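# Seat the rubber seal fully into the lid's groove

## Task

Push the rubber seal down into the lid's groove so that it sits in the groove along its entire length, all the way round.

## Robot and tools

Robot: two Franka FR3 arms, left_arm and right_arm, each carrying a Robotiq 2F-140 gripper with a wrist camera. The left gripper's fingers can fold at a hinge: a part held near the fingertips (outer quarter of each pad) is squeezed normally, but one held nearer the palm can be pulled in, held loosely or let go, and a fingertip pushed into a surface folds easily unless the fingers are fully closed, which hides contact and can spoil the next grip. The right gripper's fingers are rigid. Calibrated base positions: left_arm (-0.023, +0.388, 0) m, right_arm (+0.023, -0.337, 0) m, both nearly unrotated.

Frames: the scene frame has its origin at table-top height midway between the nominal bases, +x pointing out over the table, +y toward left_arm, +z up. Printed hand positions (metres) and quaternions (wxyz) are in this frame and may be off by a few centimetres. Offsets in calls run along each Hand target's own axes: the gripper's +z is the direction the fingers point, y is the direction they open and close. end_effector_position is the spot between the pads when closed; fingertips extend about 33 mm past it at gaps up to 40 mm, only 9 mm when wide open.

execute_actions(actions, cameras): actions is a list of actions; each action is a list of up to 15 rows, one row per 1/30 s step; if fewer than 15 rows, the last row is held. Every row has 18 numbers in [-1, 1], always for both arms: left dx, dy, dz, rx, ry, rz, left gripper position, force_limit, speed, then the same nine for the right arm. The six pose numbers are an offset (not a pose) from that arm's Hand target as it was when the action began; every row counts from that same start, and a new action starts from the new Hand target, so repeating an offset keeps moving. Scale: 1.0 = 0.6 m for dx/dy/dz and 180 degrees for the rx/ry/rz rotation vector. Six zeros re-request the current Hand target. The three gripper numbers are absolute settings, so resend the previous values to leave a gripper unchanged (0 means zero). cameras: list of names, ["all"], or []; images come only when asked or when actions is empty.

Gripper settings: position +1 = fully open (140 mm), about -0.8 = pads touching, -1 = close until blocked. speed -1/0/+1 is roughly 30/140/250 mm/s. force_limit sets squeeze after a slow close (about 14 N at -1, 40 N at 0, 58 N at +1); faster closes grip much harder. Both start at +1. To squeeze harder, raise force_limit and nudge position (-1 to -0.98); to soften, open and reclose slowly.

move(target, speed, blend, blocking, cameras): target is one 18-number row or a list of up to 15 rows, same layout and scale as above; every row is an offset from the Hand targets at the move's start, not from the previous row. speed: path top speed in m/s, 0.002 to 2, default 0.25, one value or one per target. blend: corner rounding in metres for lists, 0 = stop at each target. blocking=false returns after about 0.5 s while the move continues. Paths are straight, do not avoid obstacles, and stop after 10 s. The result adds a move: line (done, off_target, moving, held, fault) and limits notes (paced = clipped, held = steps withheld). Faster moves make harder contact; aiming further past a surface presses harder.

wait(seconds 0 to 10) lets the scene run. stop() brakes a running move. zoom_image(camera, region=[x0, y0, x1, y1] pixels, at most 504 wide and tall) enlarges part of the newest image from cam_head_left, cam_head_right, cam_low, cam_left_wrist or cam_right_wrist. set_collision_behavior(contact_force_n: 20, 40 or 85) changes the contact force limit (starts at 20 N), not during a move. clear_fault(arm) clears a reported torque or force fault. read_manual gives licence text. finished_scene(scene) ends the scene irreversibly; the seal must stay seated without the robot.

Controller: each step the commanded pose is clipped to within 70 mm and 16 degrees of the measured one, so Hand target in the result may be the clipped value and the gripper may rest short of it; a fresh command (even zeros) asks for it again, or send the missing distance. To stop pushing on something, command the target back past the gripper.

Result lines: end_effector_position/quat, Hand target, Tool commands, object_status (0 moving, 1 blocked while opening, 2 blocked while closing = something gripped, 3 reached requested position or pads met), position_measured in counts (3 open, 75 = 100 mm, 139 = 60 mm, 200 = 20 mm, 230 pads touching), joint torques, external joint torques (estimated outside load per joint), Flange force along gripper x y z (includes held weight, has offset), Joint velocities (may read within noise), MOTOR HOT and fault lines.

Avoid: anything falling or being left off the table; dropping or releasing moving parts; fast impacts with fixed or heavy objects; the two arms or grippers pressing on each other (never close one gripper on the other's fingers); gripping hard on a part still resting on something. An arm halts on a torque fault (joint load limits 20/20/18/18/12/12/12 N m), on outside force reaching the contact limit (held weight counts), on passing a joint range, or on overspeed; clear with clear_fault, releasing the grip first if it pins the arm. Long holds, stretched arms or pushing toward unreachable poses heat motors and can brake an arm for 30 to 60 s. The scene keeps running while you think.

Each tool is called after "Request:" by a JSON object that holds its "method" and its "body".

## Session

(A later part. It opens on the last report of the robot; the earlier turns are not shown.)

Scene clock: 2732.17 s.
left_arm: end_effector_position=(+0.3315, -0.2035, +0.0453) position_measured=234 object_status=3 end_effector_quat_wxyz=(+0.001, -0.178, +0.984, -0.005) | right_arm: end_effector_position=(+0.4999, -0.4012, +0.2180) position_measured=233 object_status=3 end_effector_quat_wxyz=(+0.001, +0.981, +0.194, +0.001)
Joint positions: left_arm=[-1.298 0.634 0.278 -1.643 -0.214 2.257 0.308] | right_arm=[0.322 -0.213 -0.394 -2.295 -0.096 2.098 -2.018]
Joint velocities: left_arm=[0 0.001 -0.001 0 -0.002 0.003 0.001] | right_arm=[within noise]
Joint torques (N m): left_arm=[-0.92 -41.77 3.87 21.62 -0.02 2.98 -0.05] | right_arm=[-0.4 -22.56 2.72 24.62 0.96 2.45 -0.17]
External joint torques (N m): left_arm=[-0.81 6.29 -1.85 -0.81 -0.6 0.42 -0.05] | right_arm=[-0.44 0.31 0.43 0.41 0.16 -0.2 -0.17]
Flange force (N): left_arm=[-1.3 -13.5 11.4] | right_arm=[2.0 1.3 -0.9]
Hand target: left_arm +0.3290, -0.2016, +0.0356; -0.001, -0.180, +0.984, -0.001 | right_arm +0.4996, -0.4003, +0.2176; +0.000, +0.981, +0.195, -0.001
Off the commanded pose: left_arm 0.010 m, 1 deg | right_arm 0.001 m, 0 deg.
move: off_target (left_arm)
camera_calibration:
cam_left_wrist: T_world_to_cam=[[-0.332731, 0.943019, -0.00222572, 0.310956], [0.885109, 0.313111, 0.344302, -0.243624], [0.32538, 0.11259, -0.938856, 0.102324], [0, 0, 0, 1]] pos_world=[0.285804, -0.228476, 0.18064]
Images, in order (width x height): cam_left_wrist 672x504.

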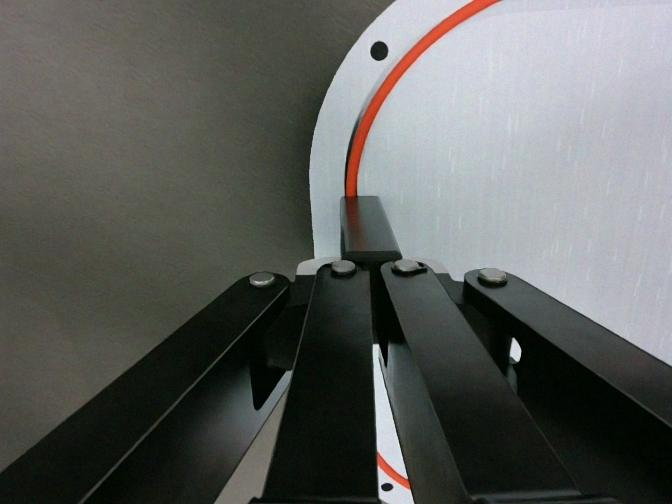

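Request:
{"method": "move", "body": {"target": [[0,0,-0.018,0,0,0,-1,-1,0, 0,0,0,0,0,0,-1,-1,0], [0.0433,-0.0025,-0.018,0,0,0.039,-1,-1,0, 0,0,0,0,0,0,-1,-1,0], [0.0433,-0.0025,-0.009,0,0,0.039,-1,-1,0, 0,0,0,0,0,0,-1,-1,0], [0.0433,-0.0025,0.002,0,0,0.039,-1,-1,0, 0,0,0,0,0,0,-1,-1,0]], "speed": [0.03, 0.04, 0.03, 0.006], "cameras": ["cam_left_wrist"]}}

Request:
{"method": "zoom_image", "body": {"camera": "cam_left_wrist", "region": [300, 60, 440, 200]}}

Scene clock: 2761.10 s.
left_arm: end_effector_position=(+0.3087, -0.2152, +0.0455) position_measured=234 object_status=3 end_effector_quat_wxyz=(+0.001, -0.124, +0.992, -0.007) | right_arm: end_effector_position=(+0.4999, -0.4012, +0.2180) position_measured=233 object_status=3 end_effector_quat_wxyz=(+0.001, +0.981, +0.194, +0.001)
Joint positions: left_arm=[-1.3 0.622 0.235 -1.656 -0.182 2.269 0.363] | right_arm=[0.322 -0.213 -0.394 -2.295 -0.096 2.098 -2.018]
Joint velocities: left_arm=[0.002 -0.001 -0.002 -0.001 0.001 0.003 0] | right_arm=[within noise]
Joint torques (N m): left_arm=[-1.14 -41.59 2.36 21.16 0.38 2.82 0.25] | right_arm=[-0.38 -22.56 2.68 24.58 0.95 2.47 -0.2]
External joint torques (N m): left_arm=[-1.09 6.38 -2.53 -1.22 -0.19 0.28 0.26] | right_arm=[-0.42 0.32 0.39 0.36 0.15 -0.18 -0.2]
Flange force (N): left_arm=[-1.7 -11.7 11.4] | right_arm=[1.9 1.3 -0.8]
Hand target: left_arm +0.3052, -0.2123, +0.0344; -0.001, -0.120, +0.993, -0.001 | right_arm +0.4996, -0.4003, +0.2176; +0.000, +0.981, +0.195, -0.001
Off the commanded pose: left_arm 0.012 m, 1 deg | right_arm 0.001 m, 0 deg.
move: off_target (left_arm)
camera_calibration:
cam_left_wrist: T_world_to_cam=[[-0.227375, 0.97379, -0.00573296, 0.28869], [0.913551, 0.215341, 0.34504, -0.249801], [0.337231, 0.0732161, -0.93857, 0.0989745], [0, 0, 0, 1]] pos_world=[0.26047, -0.234578, 0.180741]
Images, in order (width x height): cam_left_wrist 672x504.

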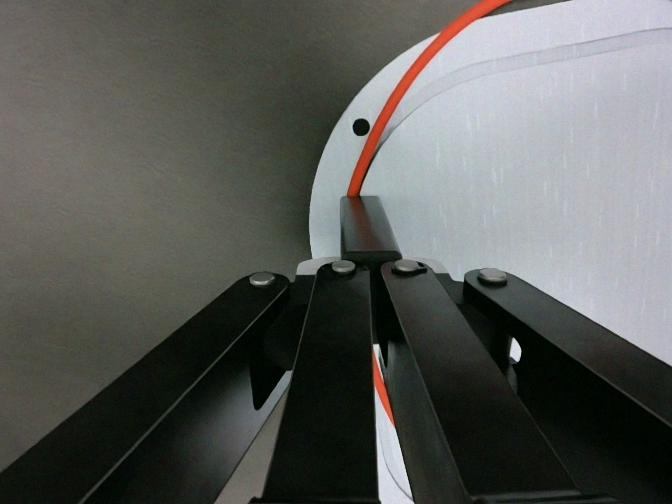

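Scaled by 3.600 from the camera's 672x504 image, which has a finer 960x720 frame.

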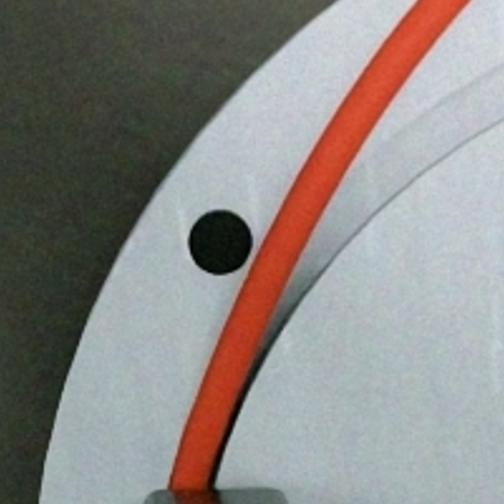

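Request:
{"method": "move", "body": {"target": [[0,0,-0.06,0,0,0,-1,-1,0, 0,0,0,0,0,0,-1,-1,0], [-0.1,0.05,-0.16,0,0,-0.039,-1,-1,0, 0,0,0,0,0,0,-1,-1,0]], "speed": [0.05, 0.12], "cameras": ["cam_left_wrist", "cam_high"]}}

Request:
{"method": "zoom_image", "body": {"camera": "cam_high", "region": [186, 186, 326, 306]}}

Scene clock: 2777.67 s.
left_arm: end_effector_position=(+0.3570, -0.1687, +0.1291) position_measured=234 object_status=3 end_effector_quat_wxyz=(-0.001, -0.177, +0.984, -0.001) | right_arm: end_effector_position=(+0.4999, -0.4012, +0.2180) position_measured=233 object_status=3 end_effector_quat_wxyz=(+0.001, +0.981, +0.194, +0.001)
Joint positions: left_arm=[-1.267 0.483 0.311 -1.657 -0.169 2.115 0.346] | right_arm=[0.322 -0.213 -0.394 -2.295 -0.096 2.098 -2.018]
Joint velocities: left_arm=[0 0.001 -0.002 -0.001 0 -0.004 -0.004] | right_arm=[within noise]
Joint torques (N m): left_arm=[-0.91 -45.57 5.26 25.01 0.78 2.09 -0.22] | right_arm=[-0.37 -22.57 2.68 24.63 0.96 2.48 -0.18]
External joint torques (N m): left_arm=[-0.79 -0.68 0.38 1.49 0.15 -0.44 -0.22] | right_arm=[-0.4 0.18 0.41 0.46 0.16 -0.16 -0.18]
Flange force (N): left_arm=[-0.1 -5.2 -3.4] | right_arm=[1.8 1.2 -1.0]
Hand target: left_arm +0.3565, -0.1687, +0.1303; -0.001, -0.180, +0.984, -0.001 | right_arm +0.4996, -0.4003, +0.2176; +0.000, +0.981, +0.195, -0.001
Off the commanded pose: left_arm 0.001 m, 0 deg | right_arm 0.001 m, 0 deg.
move: done
camera_calibration:
cam_left_wrist: T_world_to_cam=[[-0.330114, 0.943922, 0.00596101, 0.284977], [0.887555, 0.308238, 0.342398, -0.307468], [0.32136, 0.118321, -0.939536, 0.171318], [0, 0, 0, 1]] pos_world=[0.311915, -0.194494, 0.264537]
Images, in order (width x height): cam_high 672x504, cam_left_wrist 672x504.

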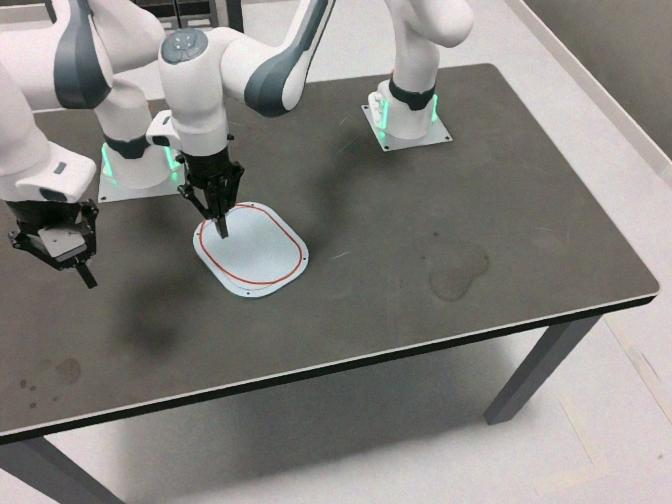

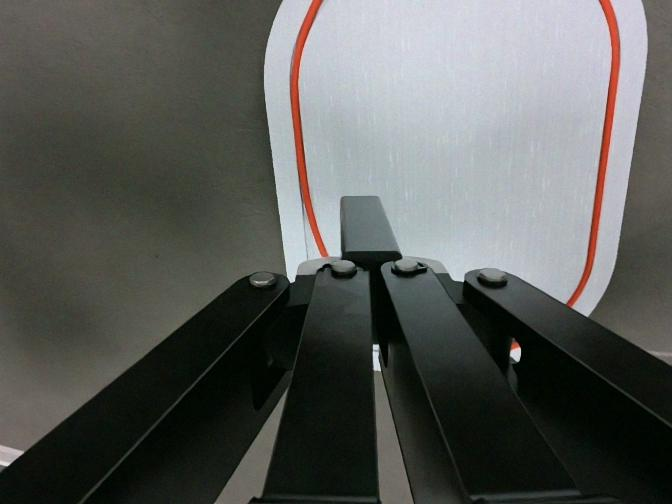

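Scaled by 3.600 from the camera's 672x504 image, which has a finer 960x720 frame.

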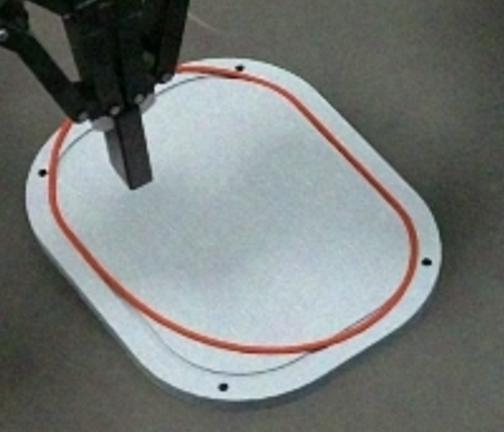

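Request:
{"method": "move", "body": {"target": [[0,0.2,-0.1,0,0,0,-1,-1,0, 0,0,0,0,0,0,-1,-1,0], [-0.05,0.5,-0.15,0,0,0,-1,-1,0, 0,0,0,0,0,0,-1,-1,0]], "speed": 0.2, "blend": [0.05, 0], "cameras": ["cam_high", "cam_head_left", "cam_low", "cam_left_wrist"]}}

Request:
{"method": "zoom_image", "body": {"camera": "cam_high", "region": [186, 186, 326, 306]}}

Request:
{"method": "zoom_image", "body": {"camera": "cam_head_left", "region": [280, 180, 480, 330]}}

Scene clock: 2794.90 s.
left_arm: end_effector_position=(+0.2789, +0.1216, +0.2196) position_measured=234 object_status=3 end_effector_quat_wxyz=(-0.001, -0.184, +0.983, -0.002) | right_arm: end_effector_position=(+0.4999, -0.4012, +0.2180) position_measured=233 object_status=3 end_effector_quat_wxyz=(+0.001, +0.981, +0.194, +0.001)
Joint positions: left_arm=[-1.173 -0.481 0.392 -2.522 0.197 2.065 0.316] | right_arm=[0.322 -0.213 -0.394 -2.295 -0.096 2.098 -2.018]
Joint velocities: left_arm=[0 -0.001 0 0 0.002 -0.004 -0.001] | right_arm=[within noise]
Joint torques (N m): left_arm=[-0.52 -13.7 -5.78 24.91 1.16 2.07 0.22] | right_arm=[-0.36 -22.57 2.68 24.61 0.95 2.47 -0.14]
External joint torques (N m): left_arm=[-0.5 -0.57 -0.69 1.2 0.52 -0.46 0.22] | right_arm=[-0.39 0.31 0.41 0.41 0.15 -0.18 -0.14]
Flange force (N): left_arm=[0.1 -0.7 -4.3] | right_arm=[2.0 1.2 -0.9]
Hand target: left_arm +0.2783, +0.1226, +0.2199; -0.001, -0.180, +0.984, -0.001 | right_arm +0.4996, -0.4003, +0.2176; +0.000, +0.981, +0.195, -0.001
Off the commanded pose: left_arm 0.001 m, 0 deg | right_arm 0.001 m, 0 deg.
move: done
camera_calibration:
cam_left_wrist: T_world_to_cam=[[-0.344085, 0.938926, 0.00480079, -0.0105686], [0.883185, 0.321914, 0.341108, -0.358738], [0.31873, 0.12161, -0.940012, 0.247463], [0, 0, 0, 1]] pos_world=[0.234321, 0.0953118, 0.355038]
Images, in order (width x height): cam_head_left 672x504, cam_high 672x504, cam_low 672x504, cam_left_wrist 672x504.

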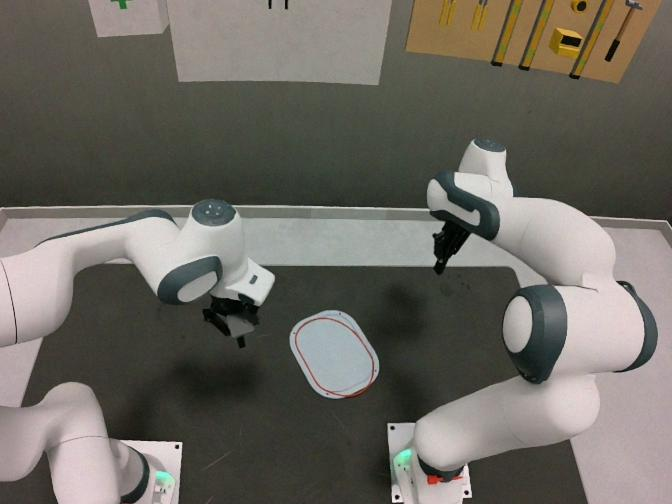

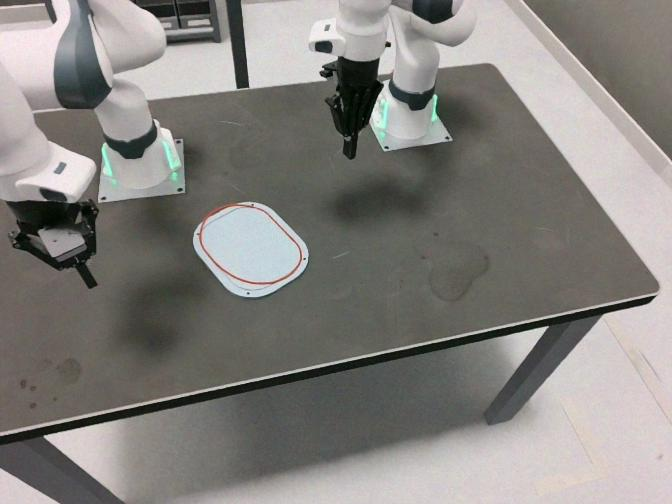

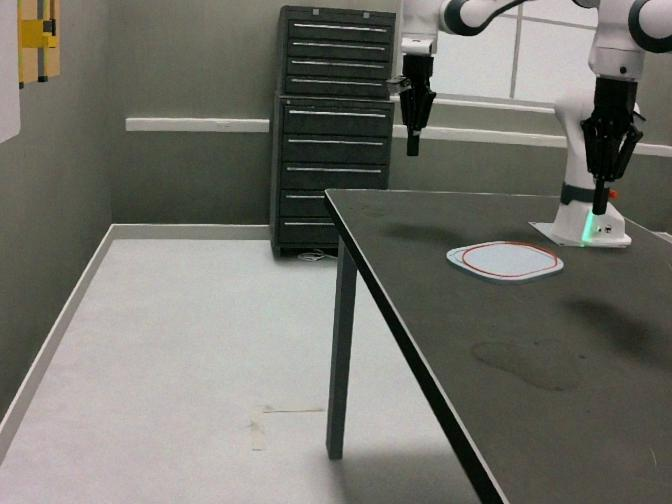

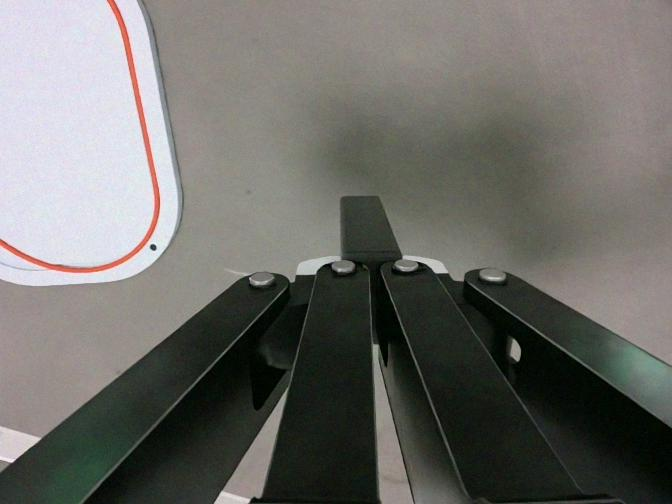

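Scaled by 3.600 from the camera's 672x504 image, which has a finer 960x720 frame.

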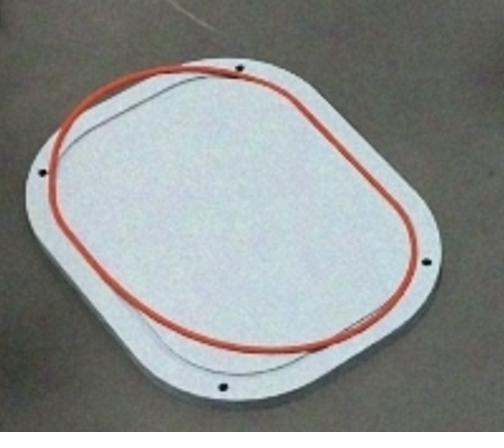

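Scaled by 2.520 from the camera's 672x504 image, which has a finer 960x720 frame.

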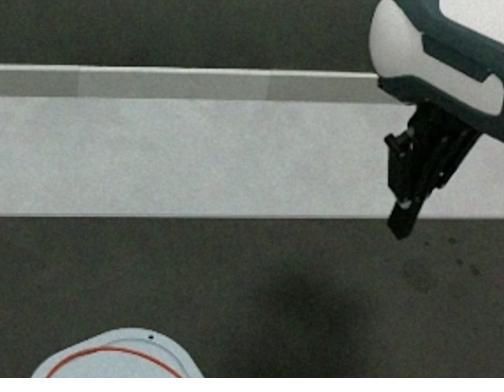

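Request:
{"method": "move", "body": {"target": [[0,0,0,0,0,0,-1,-1,0, 0.0937,-0.4733,0.1293,0,0,-0.0122,-1,-1,0]], "speed": 0.2, "cameras": ["cam_right_wrist"]}}

Scene clock: 2870.80 s.
left_arm: end_effector_position=(+0.2788, +0.1218, +0.2196) position_measured=234 object_status=3 end_effector_quat_wxyz=(-0.001, -0.184, +0.983, -0.001) | right_arm: end_effector_position=(+0.4415, -0.1164, +0.1403) position_measured=233 object_status=3 end_effector_quat_wxyz=(-0.001, +0.976, +0.217, -0.002)
Joint positions: left_arm=[-1.173 -0.481 0.392 -2.522 0.198 2.064 0.316] | right_arm=[0.525 -0.113 0.002 -2.422 0.003 2.306 -1.525]
Joint velocities: left_arm=[within noise] | right_arm=[0.001 0.001 -0.001 0 -0.001 0 0.007]
Joint torques (N m): left_arm=[-0.57 -13.48 -5.8 24.9 1.16 2.07 0.22] | right_arm=[-0.84 -26.39 0.9 22.97 0.51 2.89 0.27]
External joint torques (N m): left_arm=[-0.56 -0.21 -0.71 1.06 0.51 -0.47 0.22] | right_arm=[-0.88 0.25 0.97 0.28 -0.14 0.22 0.27]
Flange force (N): left_arm=[-0.2 -1.6 -3.7] | right_arm=[1.5 -0.9 0.7]
Hand target: left_arm +0.2783, +0.1226, +0.2199; -0.001, -0.180, +0.984, -0.001 | right_arm +0.4427, -0.1164, +0.1402; +0.000, +0.977, +0.214, -0.001
Off the commanded pose: left_arm 0.001 m, 0 deg | right_arm 0.001 m, 0 deg.
move: done
camera_calibration:
cam_right_wrist: T_world_to_cam=[[0.438285, -0.898725, -0.0140991, -0.284612], [-0.845796, -0.41768, 0.331923, 0.287579], [-0.304197, -0.133552, -0.943201, 0.394165], [0, 0, 0, 1]] pos_world=[0.487878, -0.0830302, 0.27231]
Images, in order (width x height): cam_right_wrist 672x504.

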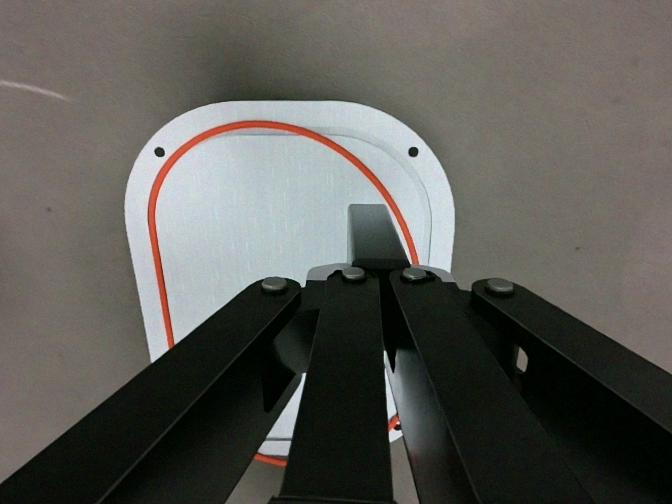

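Request:
{"method": "move", "body": {"target": [[0,0,0,0,0,0,-1,-1,0, -0.0648,0.0578,0.1,0,0,0,-0.45,-1,0]], "speed": 0.12, "cameras": ["cam_right_wrist"]}}

Request:
{"method": "zoom_image", "body": {"camera": "cam_right_wrist", "region": [270, 120, 450, 300]}}

Scene clock: 2922.60 s.
left_arm: end_effector_position=(+0.2788, +0.1218, +0.2196) position_measured=234 object_status=3 end_effector_quat_wxyz=(-0.001, -0.184, +0.983, -0.001) | right_arm: end_effector_position=(+0.4218, -0.1635, +0.0809) position_measured=186 object_status=3 end_effector_quat_wxyz=(-0.001, +0.978, +0.211, -0.001)
Joint positions: left_arm=[-1.173 -0.481 0.392 -2.522 0.198 2.064 0.316] | right_arm=[0.496 -0.103 -0.044 -2.596 -0.004 2.492 -1.582]
Joint velocities: left_arm=[within noise] | right_arm=[0.001 0 0 -0.001 -0.001 0.001 -0.007]
Joint torques (N m): left_arm=[-0.52 -13.45 -5.74 24.85 1.17 2.07 0.21] | right_arm=[-0.59 -24.98 0.34 19.77 0.31 2.95 -0.15]
External joint torques (N m): left_arm=[-0.53 -0.2 -0.69 1.1 0.53 -0.45 0.21] | right_arm=[-0.63 -0.2 0.29 -0.74 -0.22 0.28 -0.15]
Flange force (N): left_arm=[-0.3 -1.6 -3.8] | right_arm=[-3.1 0.6 0.8]
Hand target: left_arm +0.2783, +0.1226, +0.2199; -0.001, -0.180, +0.984, -0.001 | right_arm +0.4218, -0.1642, +0.0802; +0.000, +0.977, +0.214, -0.001
Off the commanded pose: left_arm 0.001 m, 0 deg | right_arm 0.001 m, 0 deg.
move: done
camera_calibration:
cam_right_wrist: T_world_to_cam=[[0.426726, -0.904272, -0.0140226, -0.315142], [-0.851584, -0.406986, 0.330405, 0.275251], [-0.304483, -0.129051, -0.943735, 0.326871], [0, 0, 0, 1]] pos_world=[0.468405, -0.130767, 0.213116]
Images, in order (width x height): cam_right_wrist 672x504.

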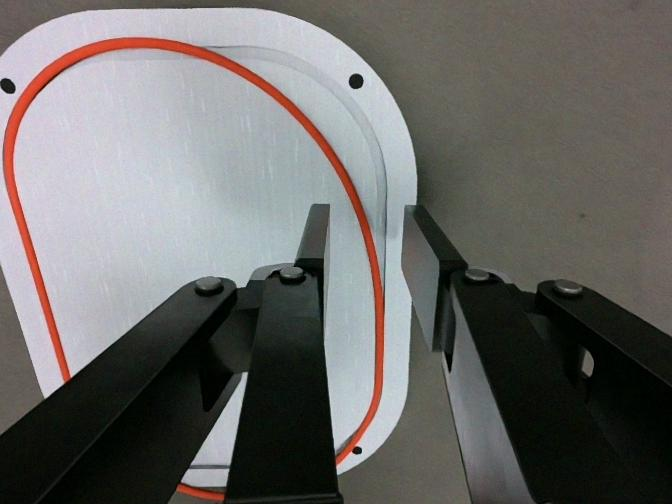

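Scaled by 2.800 from the camera's 672x504 image, which has a finer 960x720 frame.

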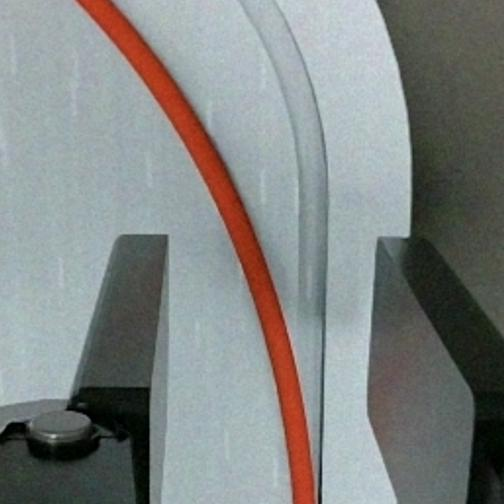

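Request:
{"method": "move", "body": {"target": [[0,0,0,0,0,0,-1,-1,0, 0,0.002,0.042,0,0,0,-0.45,-1,0], [0,0,0,0,0,0,-1,-1,0, 0,0.002,0.0503,0,0,0,-0.45,-1,0], [0,0,0,0,0,0,-1,-1,0, 0,0.002,0.0503,0,0,0,-1,-1,-1]], "speed": [0.05, 0.01, 0.01], "cameras": ["cam_right_wrist"]}}

Scene clock: 2946.93 s.
left_arm: end_effector_position=(+0.2788, +0.1218, +0.2196) position_measured=234 object_status=3 end_effector_quat_wxyz=(-0.001, -0.184, +0.983, -0.001) | right_arm: end_effector_position=(+0.4228, -0.1648, +0.0511) position_measured=225 object_status=0 end_effector_quat_wxyz=(+0.000, +0.977, +0.214, +0.000)
Joint positions: left_arm=[-1.173 -0.481 0.392 -2.522 0.198 2.064 0.316] | right_arm=[0.496 -0.028 -0.046 -2.61 -0.004 2.582 -1.59]
Joint torques (N m): left_arm=[-0.54 -13.49 -5.82 24.85 1.17 2.07 0.22] | right_arm=[-0.58 -25.91 0.37 18.51 0.56 2.88 -0.17]
External joint torques (N m): left_arm=[-0.54 -0.24 -0.74 1.02 0.52 -0.47 0.22] | right_arm=[-0.67 0.03 0.28 -0.57 0.1 0.24 -0.17]
Flange force (N): left_arm=[0.0 -1.3 -3.7] | right_arm=[-1.9 0.8 1.0]
Hand target: left_arm +0.2783, +0.1226, +0.2199; -0.001, -0.180, +0.984, -0.001 | right_arm +0.4222, -0.1653, +0.0500; +0.000, +0.977, +0.214, -0.001
Off the commanded pose: left_arm 0.001 m, 0 deg | right_arm 0.001 m, 0 deg.
move: done
camera_calibration:
cam_right_wrist: T_world_to_cam=[[0.432651, -0.901493, -0.0110604, -0.319437], [-0.84966, -0.411816, 0.32937, 0.283882], [-0.30148, -0.133105, -0.944136, 0.296836], [0, 0, 0, 1]] pos_world=[0.468898, -0.131553, 0.183219]
Images, in order (width x height): cam_right_wrist 672x504.

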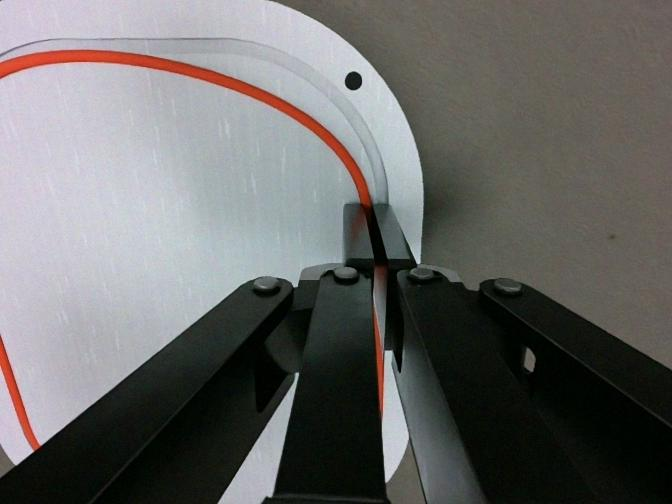

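Request:
{"method": "move", "body": {"target": [[0,0,0,0,0,0,-1,-1,0, 0,0,-0.002,0,0,0,-1,-1,-1], [0,0,0,0,0,0,-1,-1,0, 0.006,0.0125,-0.002,0,0,0,-1,-1,-1], [0,0,0,0,0,0,-1,-1,0, 0.0225,0.0145,-0.002,0,0,0,-1,-1,-1]], "speed": [0.01, 0.015, 0.01], "cameras": ["cam_right_wrist", "cam_high"]}}

Request:
{"method": "zoom_image", "body": {"camera": "cam_high", "region": [186, 186, 326, 306]}}

Request:
{"method": "zoom_image", "body": {"camera": "cam_right_wrist", "region": [290, 110, 450, 270]}}

Scene clock: 2958.90 s.
left_arm: end_effector_position=(+0.2788, +0.1218, +0.2196) position_measured=234 object_status=3 end_effector_quat_wxyz=(-0.001, -0.184, +0.983, -0.001) | right_arm: end_effector_position=(+0.4384, -0.1669, +0.0517) position_measured=225 object_status=2 end_effector_quat_wxyz=(+0.000, +0.977, +0.214, +0.001)
Joint positions: left_arm=[-1.173 -0.481 0.392 -2.522 0.198 2.064 0.316] | right_arm=[0.491 0.003 -0.058 -2.568 -0.002 2.573 -1.61]
Joint torques (N m): left_arm=[-0.54 -13.52 -5.72 24.91 1.18 2.07 0.17] | right_arm=[-0.62 -26.47 0.23 18.97 0.63 2.59 -0.13]
External joint torques (N m): left_arm=[-0.52 -0.21 -0.62 1.03 0.53 -0.48 0.17] | right_arm=[-0.65 0.9 0.21 -0.38 0.15 -0.08 -0.13]
Flange force (N): left_arm=[-0.2 -1.4 -3.7] | right_arm=[1.1 0.8 2.2]
Hand target: left_arm +0.2783, +0.1226, +0.2199; -0.001, -0.180, +0.984, -0.001 | right_arm +0.4381, -0.1675, +0.0512; +0.000, +0.977, +0.214, -0.001
Off the commanded pose: left_arm 0.001 m, 0 deg | right_arm 0.001 m, 0 deg.
move: done
camera_calibration:
cam_right_wrist: T_world_to_cam=[[0.432984, -0.901337, -0.0107864, -0.328132], [-0.850092, -0.412289, 0.32766, 0.296249], [-0.299779, -0.132702, -0.944734, 0.301178], [0, 0, 0, 1]] pos_world=[0.484202, -0.13365, 0.183925]
Images, in order (width x height): cam_high 672x504, cam_right_wrist 672x504.

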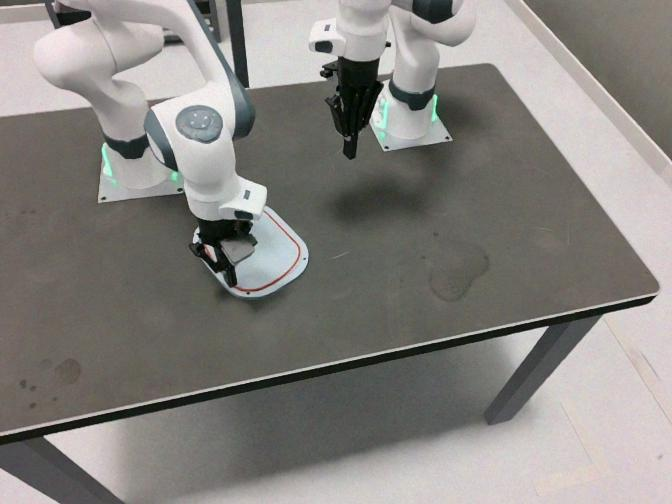

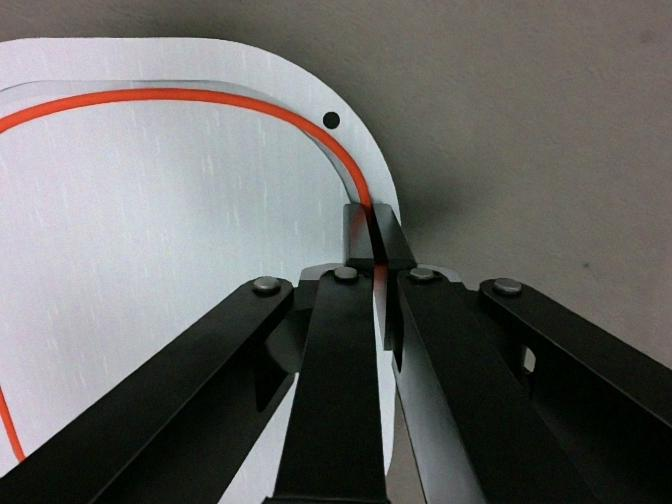

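Scaled by 3.600 from the camera's 672x504 image, which has a finer 960x720 frame.

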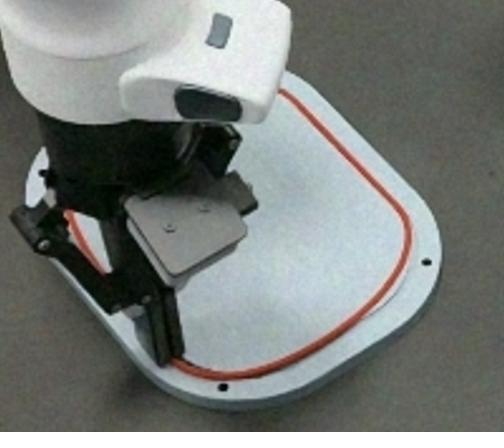

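Scaled by 3.150 from the camera's 672x504 image, which has a finer 960x720 frame.

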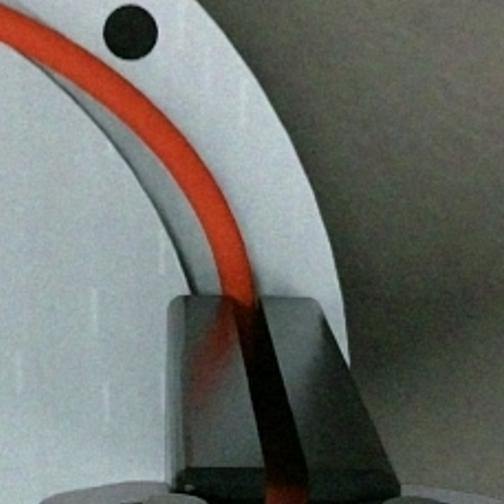

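Request:
{"method": "move", "body": {"target": [[0,0,0,0,0,0,-1,-1,0, 0.002,-0.0045,0,0,0,0,-1,-1,-1], [0,0,0,0,0,0,-1,-1,0, 0.002,-0.0045,0.002,0,0,0,-1,-1,-1], [0,0,0,0,0,0,-1,-1,0, 0.002,-0.0045,0.002,0,0,0,-0.55,-1,0], [0,0,0,0,0,0,-1,-1,0, 0.002,-0.0045,-0.03,0,0,0,-0.55,-1,0]], "speed": [0.01, 0.01, 0.01, 0.04], "cameras": ["cam_right_wrist"]}}

Request:
{"method": "zoom_image", "body": {"camera": "cam_right_wrist", "region": [290, 110, 450, 270]}}

Scene clock: 2976.00 s.
left_arm: end_effector_position=(+0.2788, +0.1218, +0.2196) position_measured=234 object_status=3 end_effector_quat_wxyz=(-0.001, -0.184, +0.983, -0.001) | right_arm: end_effector_position=(+0.4384, -0.1648, +0.0686) position_measured=199 object_status=3 end_effector_quat_wxyz=(-0.001, +0.977, +0.215, +0.000)
Joint positions: left_arm=[-1.173 -0.481 0.392 -2.522 0.198 2.064 0.316] | right_arm=[0.491 -0.035 -0.056 -2.556 -0.001 2.522 -1.611]
Joint velocities: left_arm=[within noise] | right_arm=[-0.002 0 0 0 0.001 -0.005 0]
Joint torques (N m): left_arm=[-0.51 -13.46 -5.75 24.89 1.17 2.07 0.25] | right_arm=[-0.59 -27.48 1.01 20.01 0.39 2.56 0.26]
External joint torques (N m): left_arm=[-0.49 -0.21 -0.65 1.08 0.52 -0.48 0.25] | right_arm=[-0.62 -0.63 0.97 -0.16 -0.13 -0.12 0.26]
Flange force (N): left_arm=[-0.4 -1.5 -3.8] | right_arm=[-2.1 -1.1 -1.9]
Hand target: left_arm +0.2783, +0.1226, +0.2199; -0.001, -0.180, +0.984, -0.001 | right_arm +0.4381, -0.1646, +0.0692; +0.000, +0.977, +0.214, -0.001
Off the commanded pose: left_arm 0.001 m, 0 deg | right_arm 0.001 m, 0 deg.
move: done
camera_calibration:
cam_right_wrist: T_world_to_cam=[[0.43525, -0.900211, -0.0133329, -0.3267], [-0.848188, -0.414972, 0.329205, 0.290202], [-0.301887, -0.131978, -0.944164, 0.318495], [0, 0, 0, 1]] pos_world=[0.484491, -0.131639, 0.20082]
Images, in order (width x height): cam_right_wrist 672x504.

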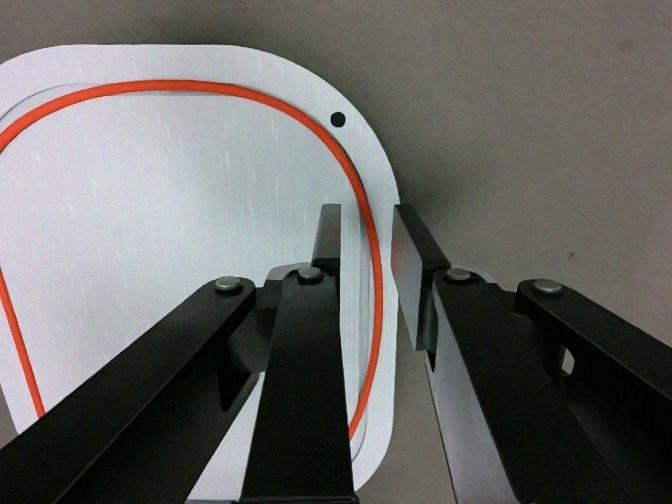

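Scaled by 3.150 from the camera's 672x504 image, which has a finer 960x720 frame.

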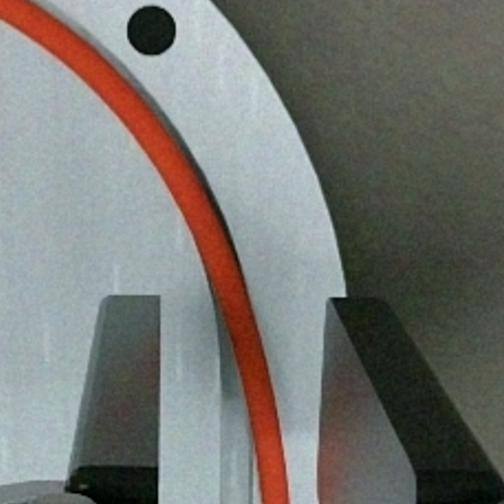

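Request:
{"method": "move", "body": {"target": [[0,0,0,0,0,0,-1,-1,0, 0,-0.05,-0.15,0,0,0,-0.55,-1,0]], "speed": [0.12], "cameras": ["cam_right_wrist"]}}

Request:
{"method": "zoom_image", "body": {"camera": "cam_right_wrist", "region": [330, 200, 500, 500]}}

Request:
{"method": "zoom_image", "body": {"camera": "cam_right_wrist", "region": [80, 80, 500, 300]}}

Scene clock: 2992.73 s.
left_arm: end_effector_position=(+0.2788, +0.1218, +0.2196) position_measured=234 object_status=3 end_effector_quat_wxyz=(-0.001, -0.184, +0.983, -0.001) | right_arm: end_effector_position=(+0.4263, -0.1374, +0.1590) position_measured=199 object_status=3 end_effector_quat_wxyz=(+0.000, +0.976, +0.218, +0.001)
Joint positions: left_arm=[-1.173 -0.481 0.392 -2.522 0.198 2.064 0.316] | right_arm=[0.51 -0.214 -0.007 -2.478 -0.002 2.265 -1.547]
Joint velocities: left_arm=[within noise] | right_arm=[-0.001 -0.001 0 -0.001 0.001 -0.004 0.005]
Joint torques (N m): left_arm=[-0.55 -13.52 -5.72 24.87 1.17 2.08 0.25] | right_arm=[-0.55 -23.72 0.77 23.22 0.55 2.45 0.26]
External joint torques (N m): left_arm=[-0.5 -0.24 -0.59 1.05 0.52 -0.47 0.25] | right_arm=[-0.48 -0.22 1.01 0.03 -0.13 -0.23 0.26]
Flange force (N): left_arm=[-0.4 -1.3 -3.7] | right_arm=[-0.6 -1.3 -1.0]
Hand target: left_arm +0.2783, +0.1226, +0.2199; -0.001, -0.180, +0.984, -0.001 | right_arm +0.4257, -0.1374, +0.1592; +0.000, +0.977, +0.214, -0.001
Off the commanded pose: left_arm 0.001 m, 0 deg | right_arm 0.001 m, 0 deg.
move: done
camera_calibration:
cam_right_wrist: T_world_to_cam=[[0.439815, -0.898012, -0.0116799, -0.297422], [-0.846576, -0.418894, 0.328385, 0.260446], [-0.299787, -0.134541, -0.944472, 0.402577], [0, 0, 0, 1]] pos_world=[0.471985, -0.103826, 0.291222]
Images, in order (width x height): cam_right_wrist 672x504.

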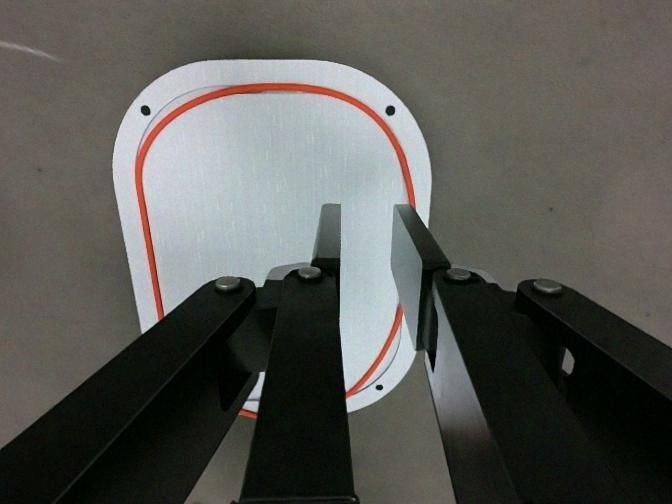

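Scaled by 1.680 from the camera's 672x504 image, which has a finer 960x720 frame.

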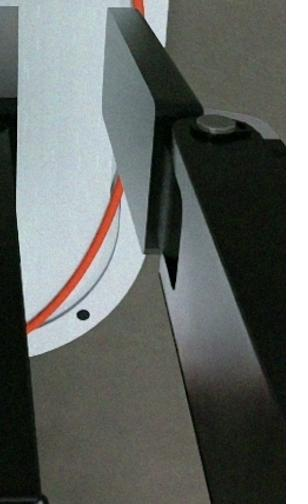

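Scaled by 1.200 from the camera's 672x504 image, which has a finer 960x720 frame.

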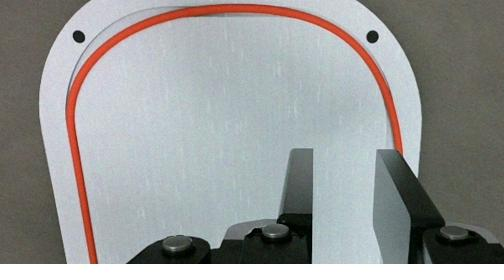

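Request:
{"method": "move", "body": {"target": [[0,0,0,0,0,0,-1,-1,0, -0.0217,0.3437,-0.1013,0,0,0,-0.55,-1,0], [0.1507,-0.4121,0.1167,0,0,0,-1,-1,0, -0.0217,0.3437,-0.1013,0,0,0,-0.55,-1,0]], "speed": [0.2, 0.2], "cameras": ["cam_left_wrist", "cam_high"]}}

Request:
{"method": "zoom_image", "body": {"camera": "cam_left_wrist", "region": [150, 0, 654, 300]}}

Request:
{"method": "zoom_image", "body": {"camera": "cam_high", "region": [186, 186, 326, 306]}}

Scene clock: 3015.53 s.
left_arm: end_effector_position=(+0.2811, -0.1415, +0.1512) position_measured=234 object_status=3 end_effector_quat_wxyz=(+0.000, -0.175, +0.985, -0.002) | right_arm: end_effector_position=(+0.5005, -0.3298, +0.2202) position_measured=199 object_status=3 end_effector_quat_wxyz=(-0.001, +0.977, +0.211, +0.001)
Joint positions: left_arm=[-1.349 0.259 0.287 -1.924 -0.089 2.175 0.231] | right_arm=[0.388 -0.22 -0.316 -2.303 -0.075 2.094 -1.922]
Joint velocities: left_arm=[-0.001 -0.001 0 0 -0.001 -0.004 -0.007] | right_arm=[within noise]
Joint torques (N m): left_arm=[-0.54 -38.12 2.74 25.29 0.4 2.08 -0.27] | right_arm=[-0.53 -23.04 2.53 24.66 0.66 2.48 -0.19]
External joint torques (N m): left_arm=[-0.62 0.15 0.1 1.86 -0.21 -0.48 -0.27] | right_arm=[-0.58 0.32 0.65 0.36 -0.14 -0.18 -0.19]
Flange force (N): left_arm=[-0.4 -8.5 -2.9] | right_arm=[1.6 0.8 -0.9]
Hand target: left_arm +0.2814, -0.1408, +0.1503; -0.001, -0.180, +0.984, -0.001 | right_arm +0.5002, -0.3301, +0.2198; +0.000, +0.977, +0.214, -0.001
Off the commanded pose: left_arm 0.001 m, 1 deg | right_arm 0.001 m, 0 deg.
move: done
camera_calibration:
cam_left_wrist: T_world_to_cam=[[-0.325932, 0.945386, 0.00354509, 0.233552], [0.888108, 0.304895, 0.343954, -0.256883], [0.324088, 0.115254, -0.93898, 0.211837], [0, 0, 0, 1]] pos_world=[0.235608, -0.16689, 0.286438]
Images, in order (width x height): cam_high 672x504, cam_left_wrist 672x504.

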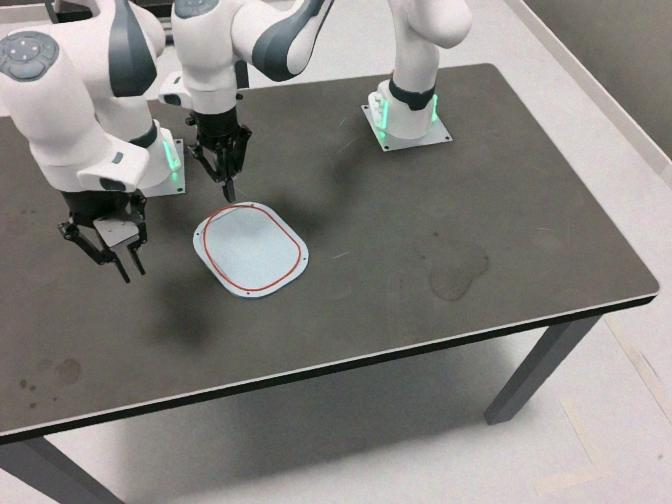

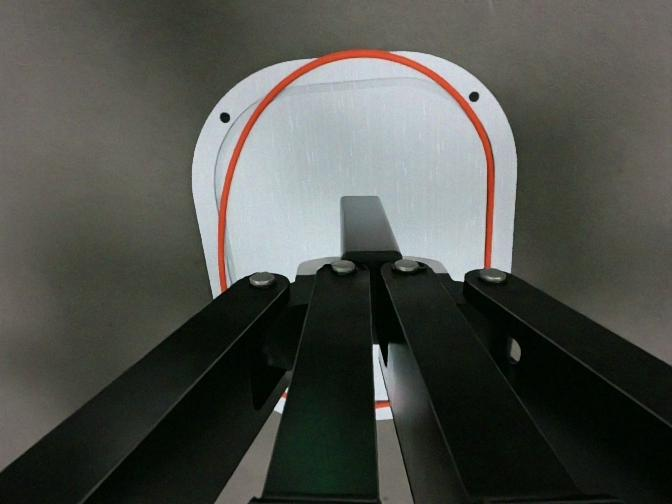

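Scaled by 1.000.

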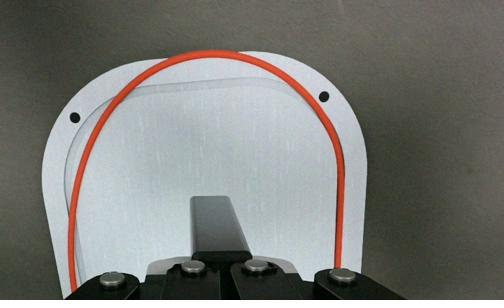

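Scaled by 3.600 from the camera's 672x504 image, which has a finer 960x720 frame.

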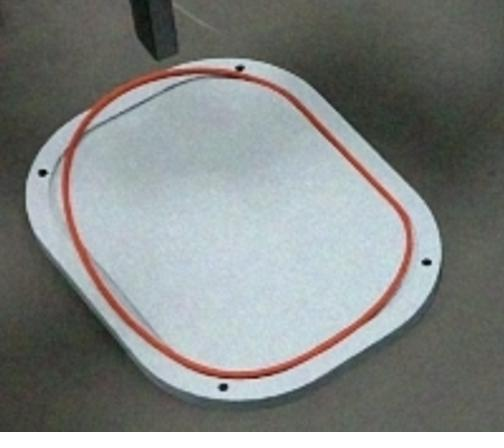

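Request:
{"method": "move", "body": {"target": [[-0.1507,0.4121,-0.1167,0,0,0,-1,-1,0, 0,0,0,0,0,0,-0.45,-1,0], [-0.1507,0.4121,-0.1167,0,0,0,-1,-1,0, -0.0452,-0.2768,0.2247,0,0,-0.0072,-0.45,-1,0]], "speed": [0.2, 0.15], "cameras": ["cam_right_wrist"]}}

Request:
{"method": "zoom_image", "body": {"camera": "cam_right_wrist", "region": [270, 100, 470, 300]}}

Scene clock: 3087.17 s.
left_arm: end_effector_position=(+0.2787, +0.1217, +0.2197) position_measured=234 object_status=3 end_effector_quat_wxyz=(-0.001, -0.184, +0.983, -0.001) | right_arm: end_effector_position=(+0.4065, -0.1904, +0.0863) position_measured=186 object_status=3 end_effector_quat_wxyz=(+0.000, +0.973, +0.229, +0.000)
Joint positions: left_arm=[-1.185 -0.484 0.402 -2.521 0.204 2.063 0.31] | right_arm=[0.492 -0.185 -0.086 -2.67 -0.026 2.485 -1.648]
Joint velocities: left_arm=[within noise] | right_arm=[0 0 0 0 -0.001 0.001 0.004]
Joint torques (N m): left_arm=[-0.5 -13.27 -5.78 24.84 1.09 2.08 0.26] | right_arm=[-0.95 -21.52 1.33 19.88 0.45 2.88 0.25]
External joint torques (N m): left_arm=[-0.52 -0.25 -0.58 1.1 0.44 -0.45 0.26] | right_arm=[-0.92 0.34 1.15 -0.69 -0.09 0.22 0.25]
Flange force (N): left_arm=[-0.5 -1.6 -3.8] | right_arm=[-1.4 -1.2 1.8]
Hand target: left_arm +0.2783, +0.1226, +0.2199; -0.001, -0.180, +0.984, -0.001 | right_arm +0.4059, -0.1906, +0.0852; +0.000, +0.974, +0.225, -0.001
Off the commanded pose: left_arm 0.001 m, 0 deg | right_arm 0.001 m, 0 deg.
move: done
camera_calibration:
cam_right_wrist: T_world_to_cam=[[0.461008, -0.887319, -0.011667, -0.343732], [-0.836048, -0.438702, 0.32949, 0.237253], [-0.297481, -0.142143, -0.944087, 0.318404], [0, 0, 0, 1]] pos_world=[0.451537, -0.155657, 0.218418]
Images, in order (width x height): cam_right_wrist 672x504.

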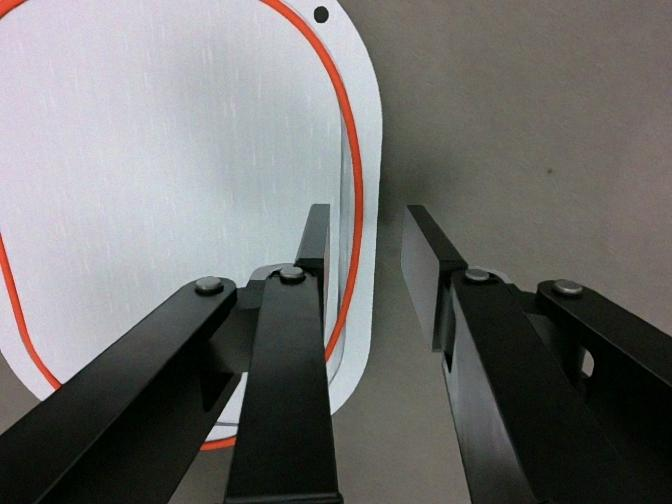

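Scaled by 2.520 from the camera's 672x504 image, which has a finer 960x720 frame.

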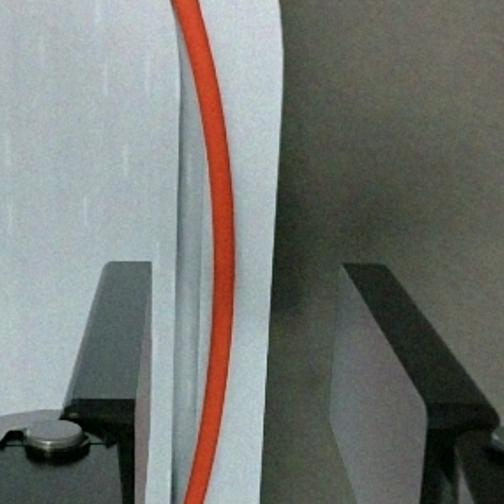

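Request:
{"method": "move", "body": {"target": [[0,0,0,0,0,0,-1,-1,0, 0,-0.002,0.045,0,0,0,-0.45,-1,0], [0,0,0,0,0,0,-1,-1,0, 0,-0.002,0.0587,0,0,0,-0.45,-1,0], [0,0,0,0,0,0,-1,-1,0, 0,-0.002,0.0587,0,0,0,-1,-1,-1]], "speed": [0.05, 0.01, 0.01], "cameras": ["cam_right_wrist"]}}

Scene clock: 3104.37 s.
left_arm: end_effector_position=(+0.2787, +0.1217, +0.2197) position_measured=234 object_status=3 end_effector_quat_wxyz=(-0.001, -0.184, +0.983, -0.001) | right_arm: end_effector_position=(+0.4064, -0.1903, +0.0510) position_measured=225 object_status=0 end_effector_quat_wxyz=(+0.000, +0.974, +0.225, +0.000)
Joint positions: left_arm=[-1.185 -0.484 0.402 -2.521 0.204 2.063 0.31] | right_arm=[0.493 -0.092 -0.086 -2.689 -0.017 2.597 -1.646]
Joint torques (N m): left_arm=[-0.56 -13.3 -5.78 24.85 1.09 2.08 0.28] | right_arm=[-0.2 -23.31 1.16 18.27 0.61 2.88 0.01]
External joint torques (N m): left_arm=[-0.51 -0.29 -0.52 1.06 0.44 -0.46 0.28] | right_arm=[-0.1 0.22 1.16 -0.67 0.14 0.23 0.01]
Flange force (N): left_arm=[-0.5 -1.3 -3.7] | right_arm=[-1.5 -1.6 1.6]
Hand target: left_arm +0.2783, +0.1226, +0.2199; -0.001, -0.180, +0.984, -0.001 | right_arm +0.4054, -0.1895, +0.0499; +0.000, +0.974, +0.225, -0.001
Off the commanded pose: left_arm 0.001 m, 0 deg | right_arm 0.002 m, 0 deg.
move: done
camera_calibration:
cam_right_wrist: T_world_to_cam=[[0.453852, -0.891008, -0.0110662, -0.34185], [-0.839603, -0.431761, 0.32962, 0.251546], [-0.298472, -0.140307, -0.944049, 0.285806], [0, 0, 0, 1]] pos_world=[0.451653, -0.155882, 0.183118]
Images, in order (width x height): cam_right_wrist 672x504.

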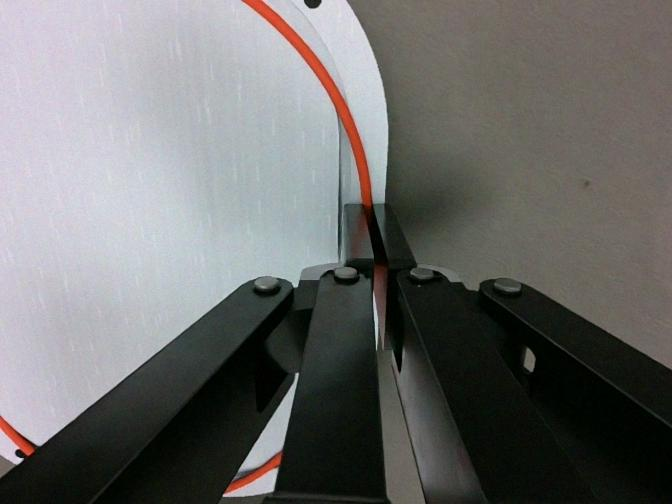

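Request:
{"method": "move", "body": {"target": [[0,0,0,0,0,0,-1,-1,0, 0,0,-0.002,0,0,0,-1,-1,-1], [0,0,0,0,0,0,-1,-1,0, 0.0095,-0.0113,-0.002,0,0,0,-1,-1,-1]], "speed": [0.01, 0.01], "cameras": ["cam_right_wrist"]}}

Request:
{"method": "zoom_image", "body": {"camera": "cam_right_wrist", "region": [290, 90, 430, 230]}}

Scene clock: 3114.60 s.
left_arm: end_effector_position=(+0.2787, +0.1217, +0.2197) position_measured=234 object_status=3 end_effector_quat_wxyz=(-0.001, -0.184, +0.983, -0.001) | right_arm: end_effector_position=(+0.4083, -0.1817, +0.0516) position_measured=225 object_status=2 end_effector_quat_wxyz=(+0.000, +0.974, +0.229, +0.001)
Joint positions: left_arm=[-1.185 -0.484 0.402 -2.521 0.204 2.063 0.31] | right_arm=[0.499 -0.082 -0.074 -2.675 -0.013 2.595 -1.638]
Joint velocities: left_arm=[within noise] | right_arm=[0 0 0.003 0 0 -0.002 0.007]
Joint torques (N m): left_arm=[-0.54 -13.28 -5.8 24.83 1.09 2.07 0.28] | right_arm=[-0.47 -23.67 0.95 19.13 0.6 2.51 0.21]
External joint torques (N m): left_arm=[-0.49 -0.29 -0.54 1.12 0.44 -0.45 0.28] | right_arm=[-0.45 0.45 0.9 0.02 0.14 -0.17 0.21]
Flange force (N): left_arm=[-0.6 -1.4 -3.8] | right_arm=[1.3 -1.1 0.6]
Hand target: left_arm +0.2783, +0.1226, +0.2199; -0.001, -0.180, +0.984, -0.001 | right_arm +0.4075, -0.1809, +0.0511; +0.000, +0.974, +0.225, -0.001
Off the commanded pose: left_arm 0.001 m, 0 deg | right_arm 0.001 m, 0 deg.
move: done
camera_calibration:
cam_right_wrist: T_world_to_cam=[[0.459847, -0.88793, -0.0109753, -0.337028], [-0.837255, -0.437655, 0.327814, 0.254732], [-0.295879, -0.141555, -0.944679, 0.286899], [0, 0, 0, 1]] pos_world=[0.453144, -0.147161, 0.183824]
Images, in order (width x height): cam_right_wrist 672x504.

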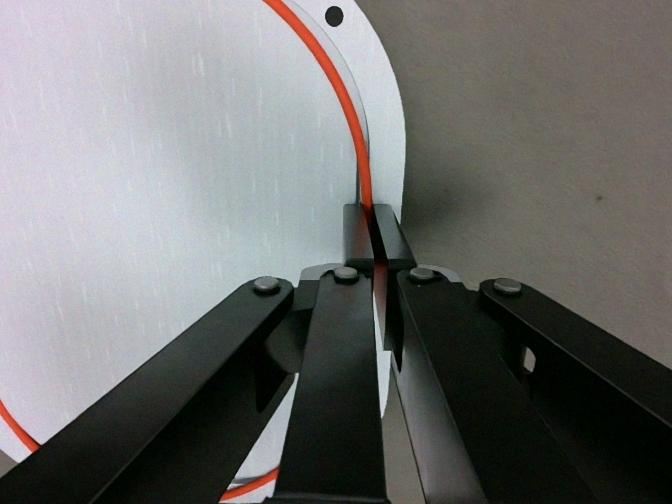

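Scaled by 3.600 from the camera's 672x504 image, which has a finer 960x720 frame.

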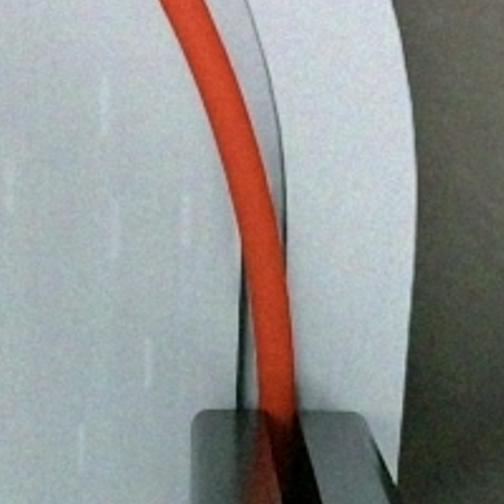

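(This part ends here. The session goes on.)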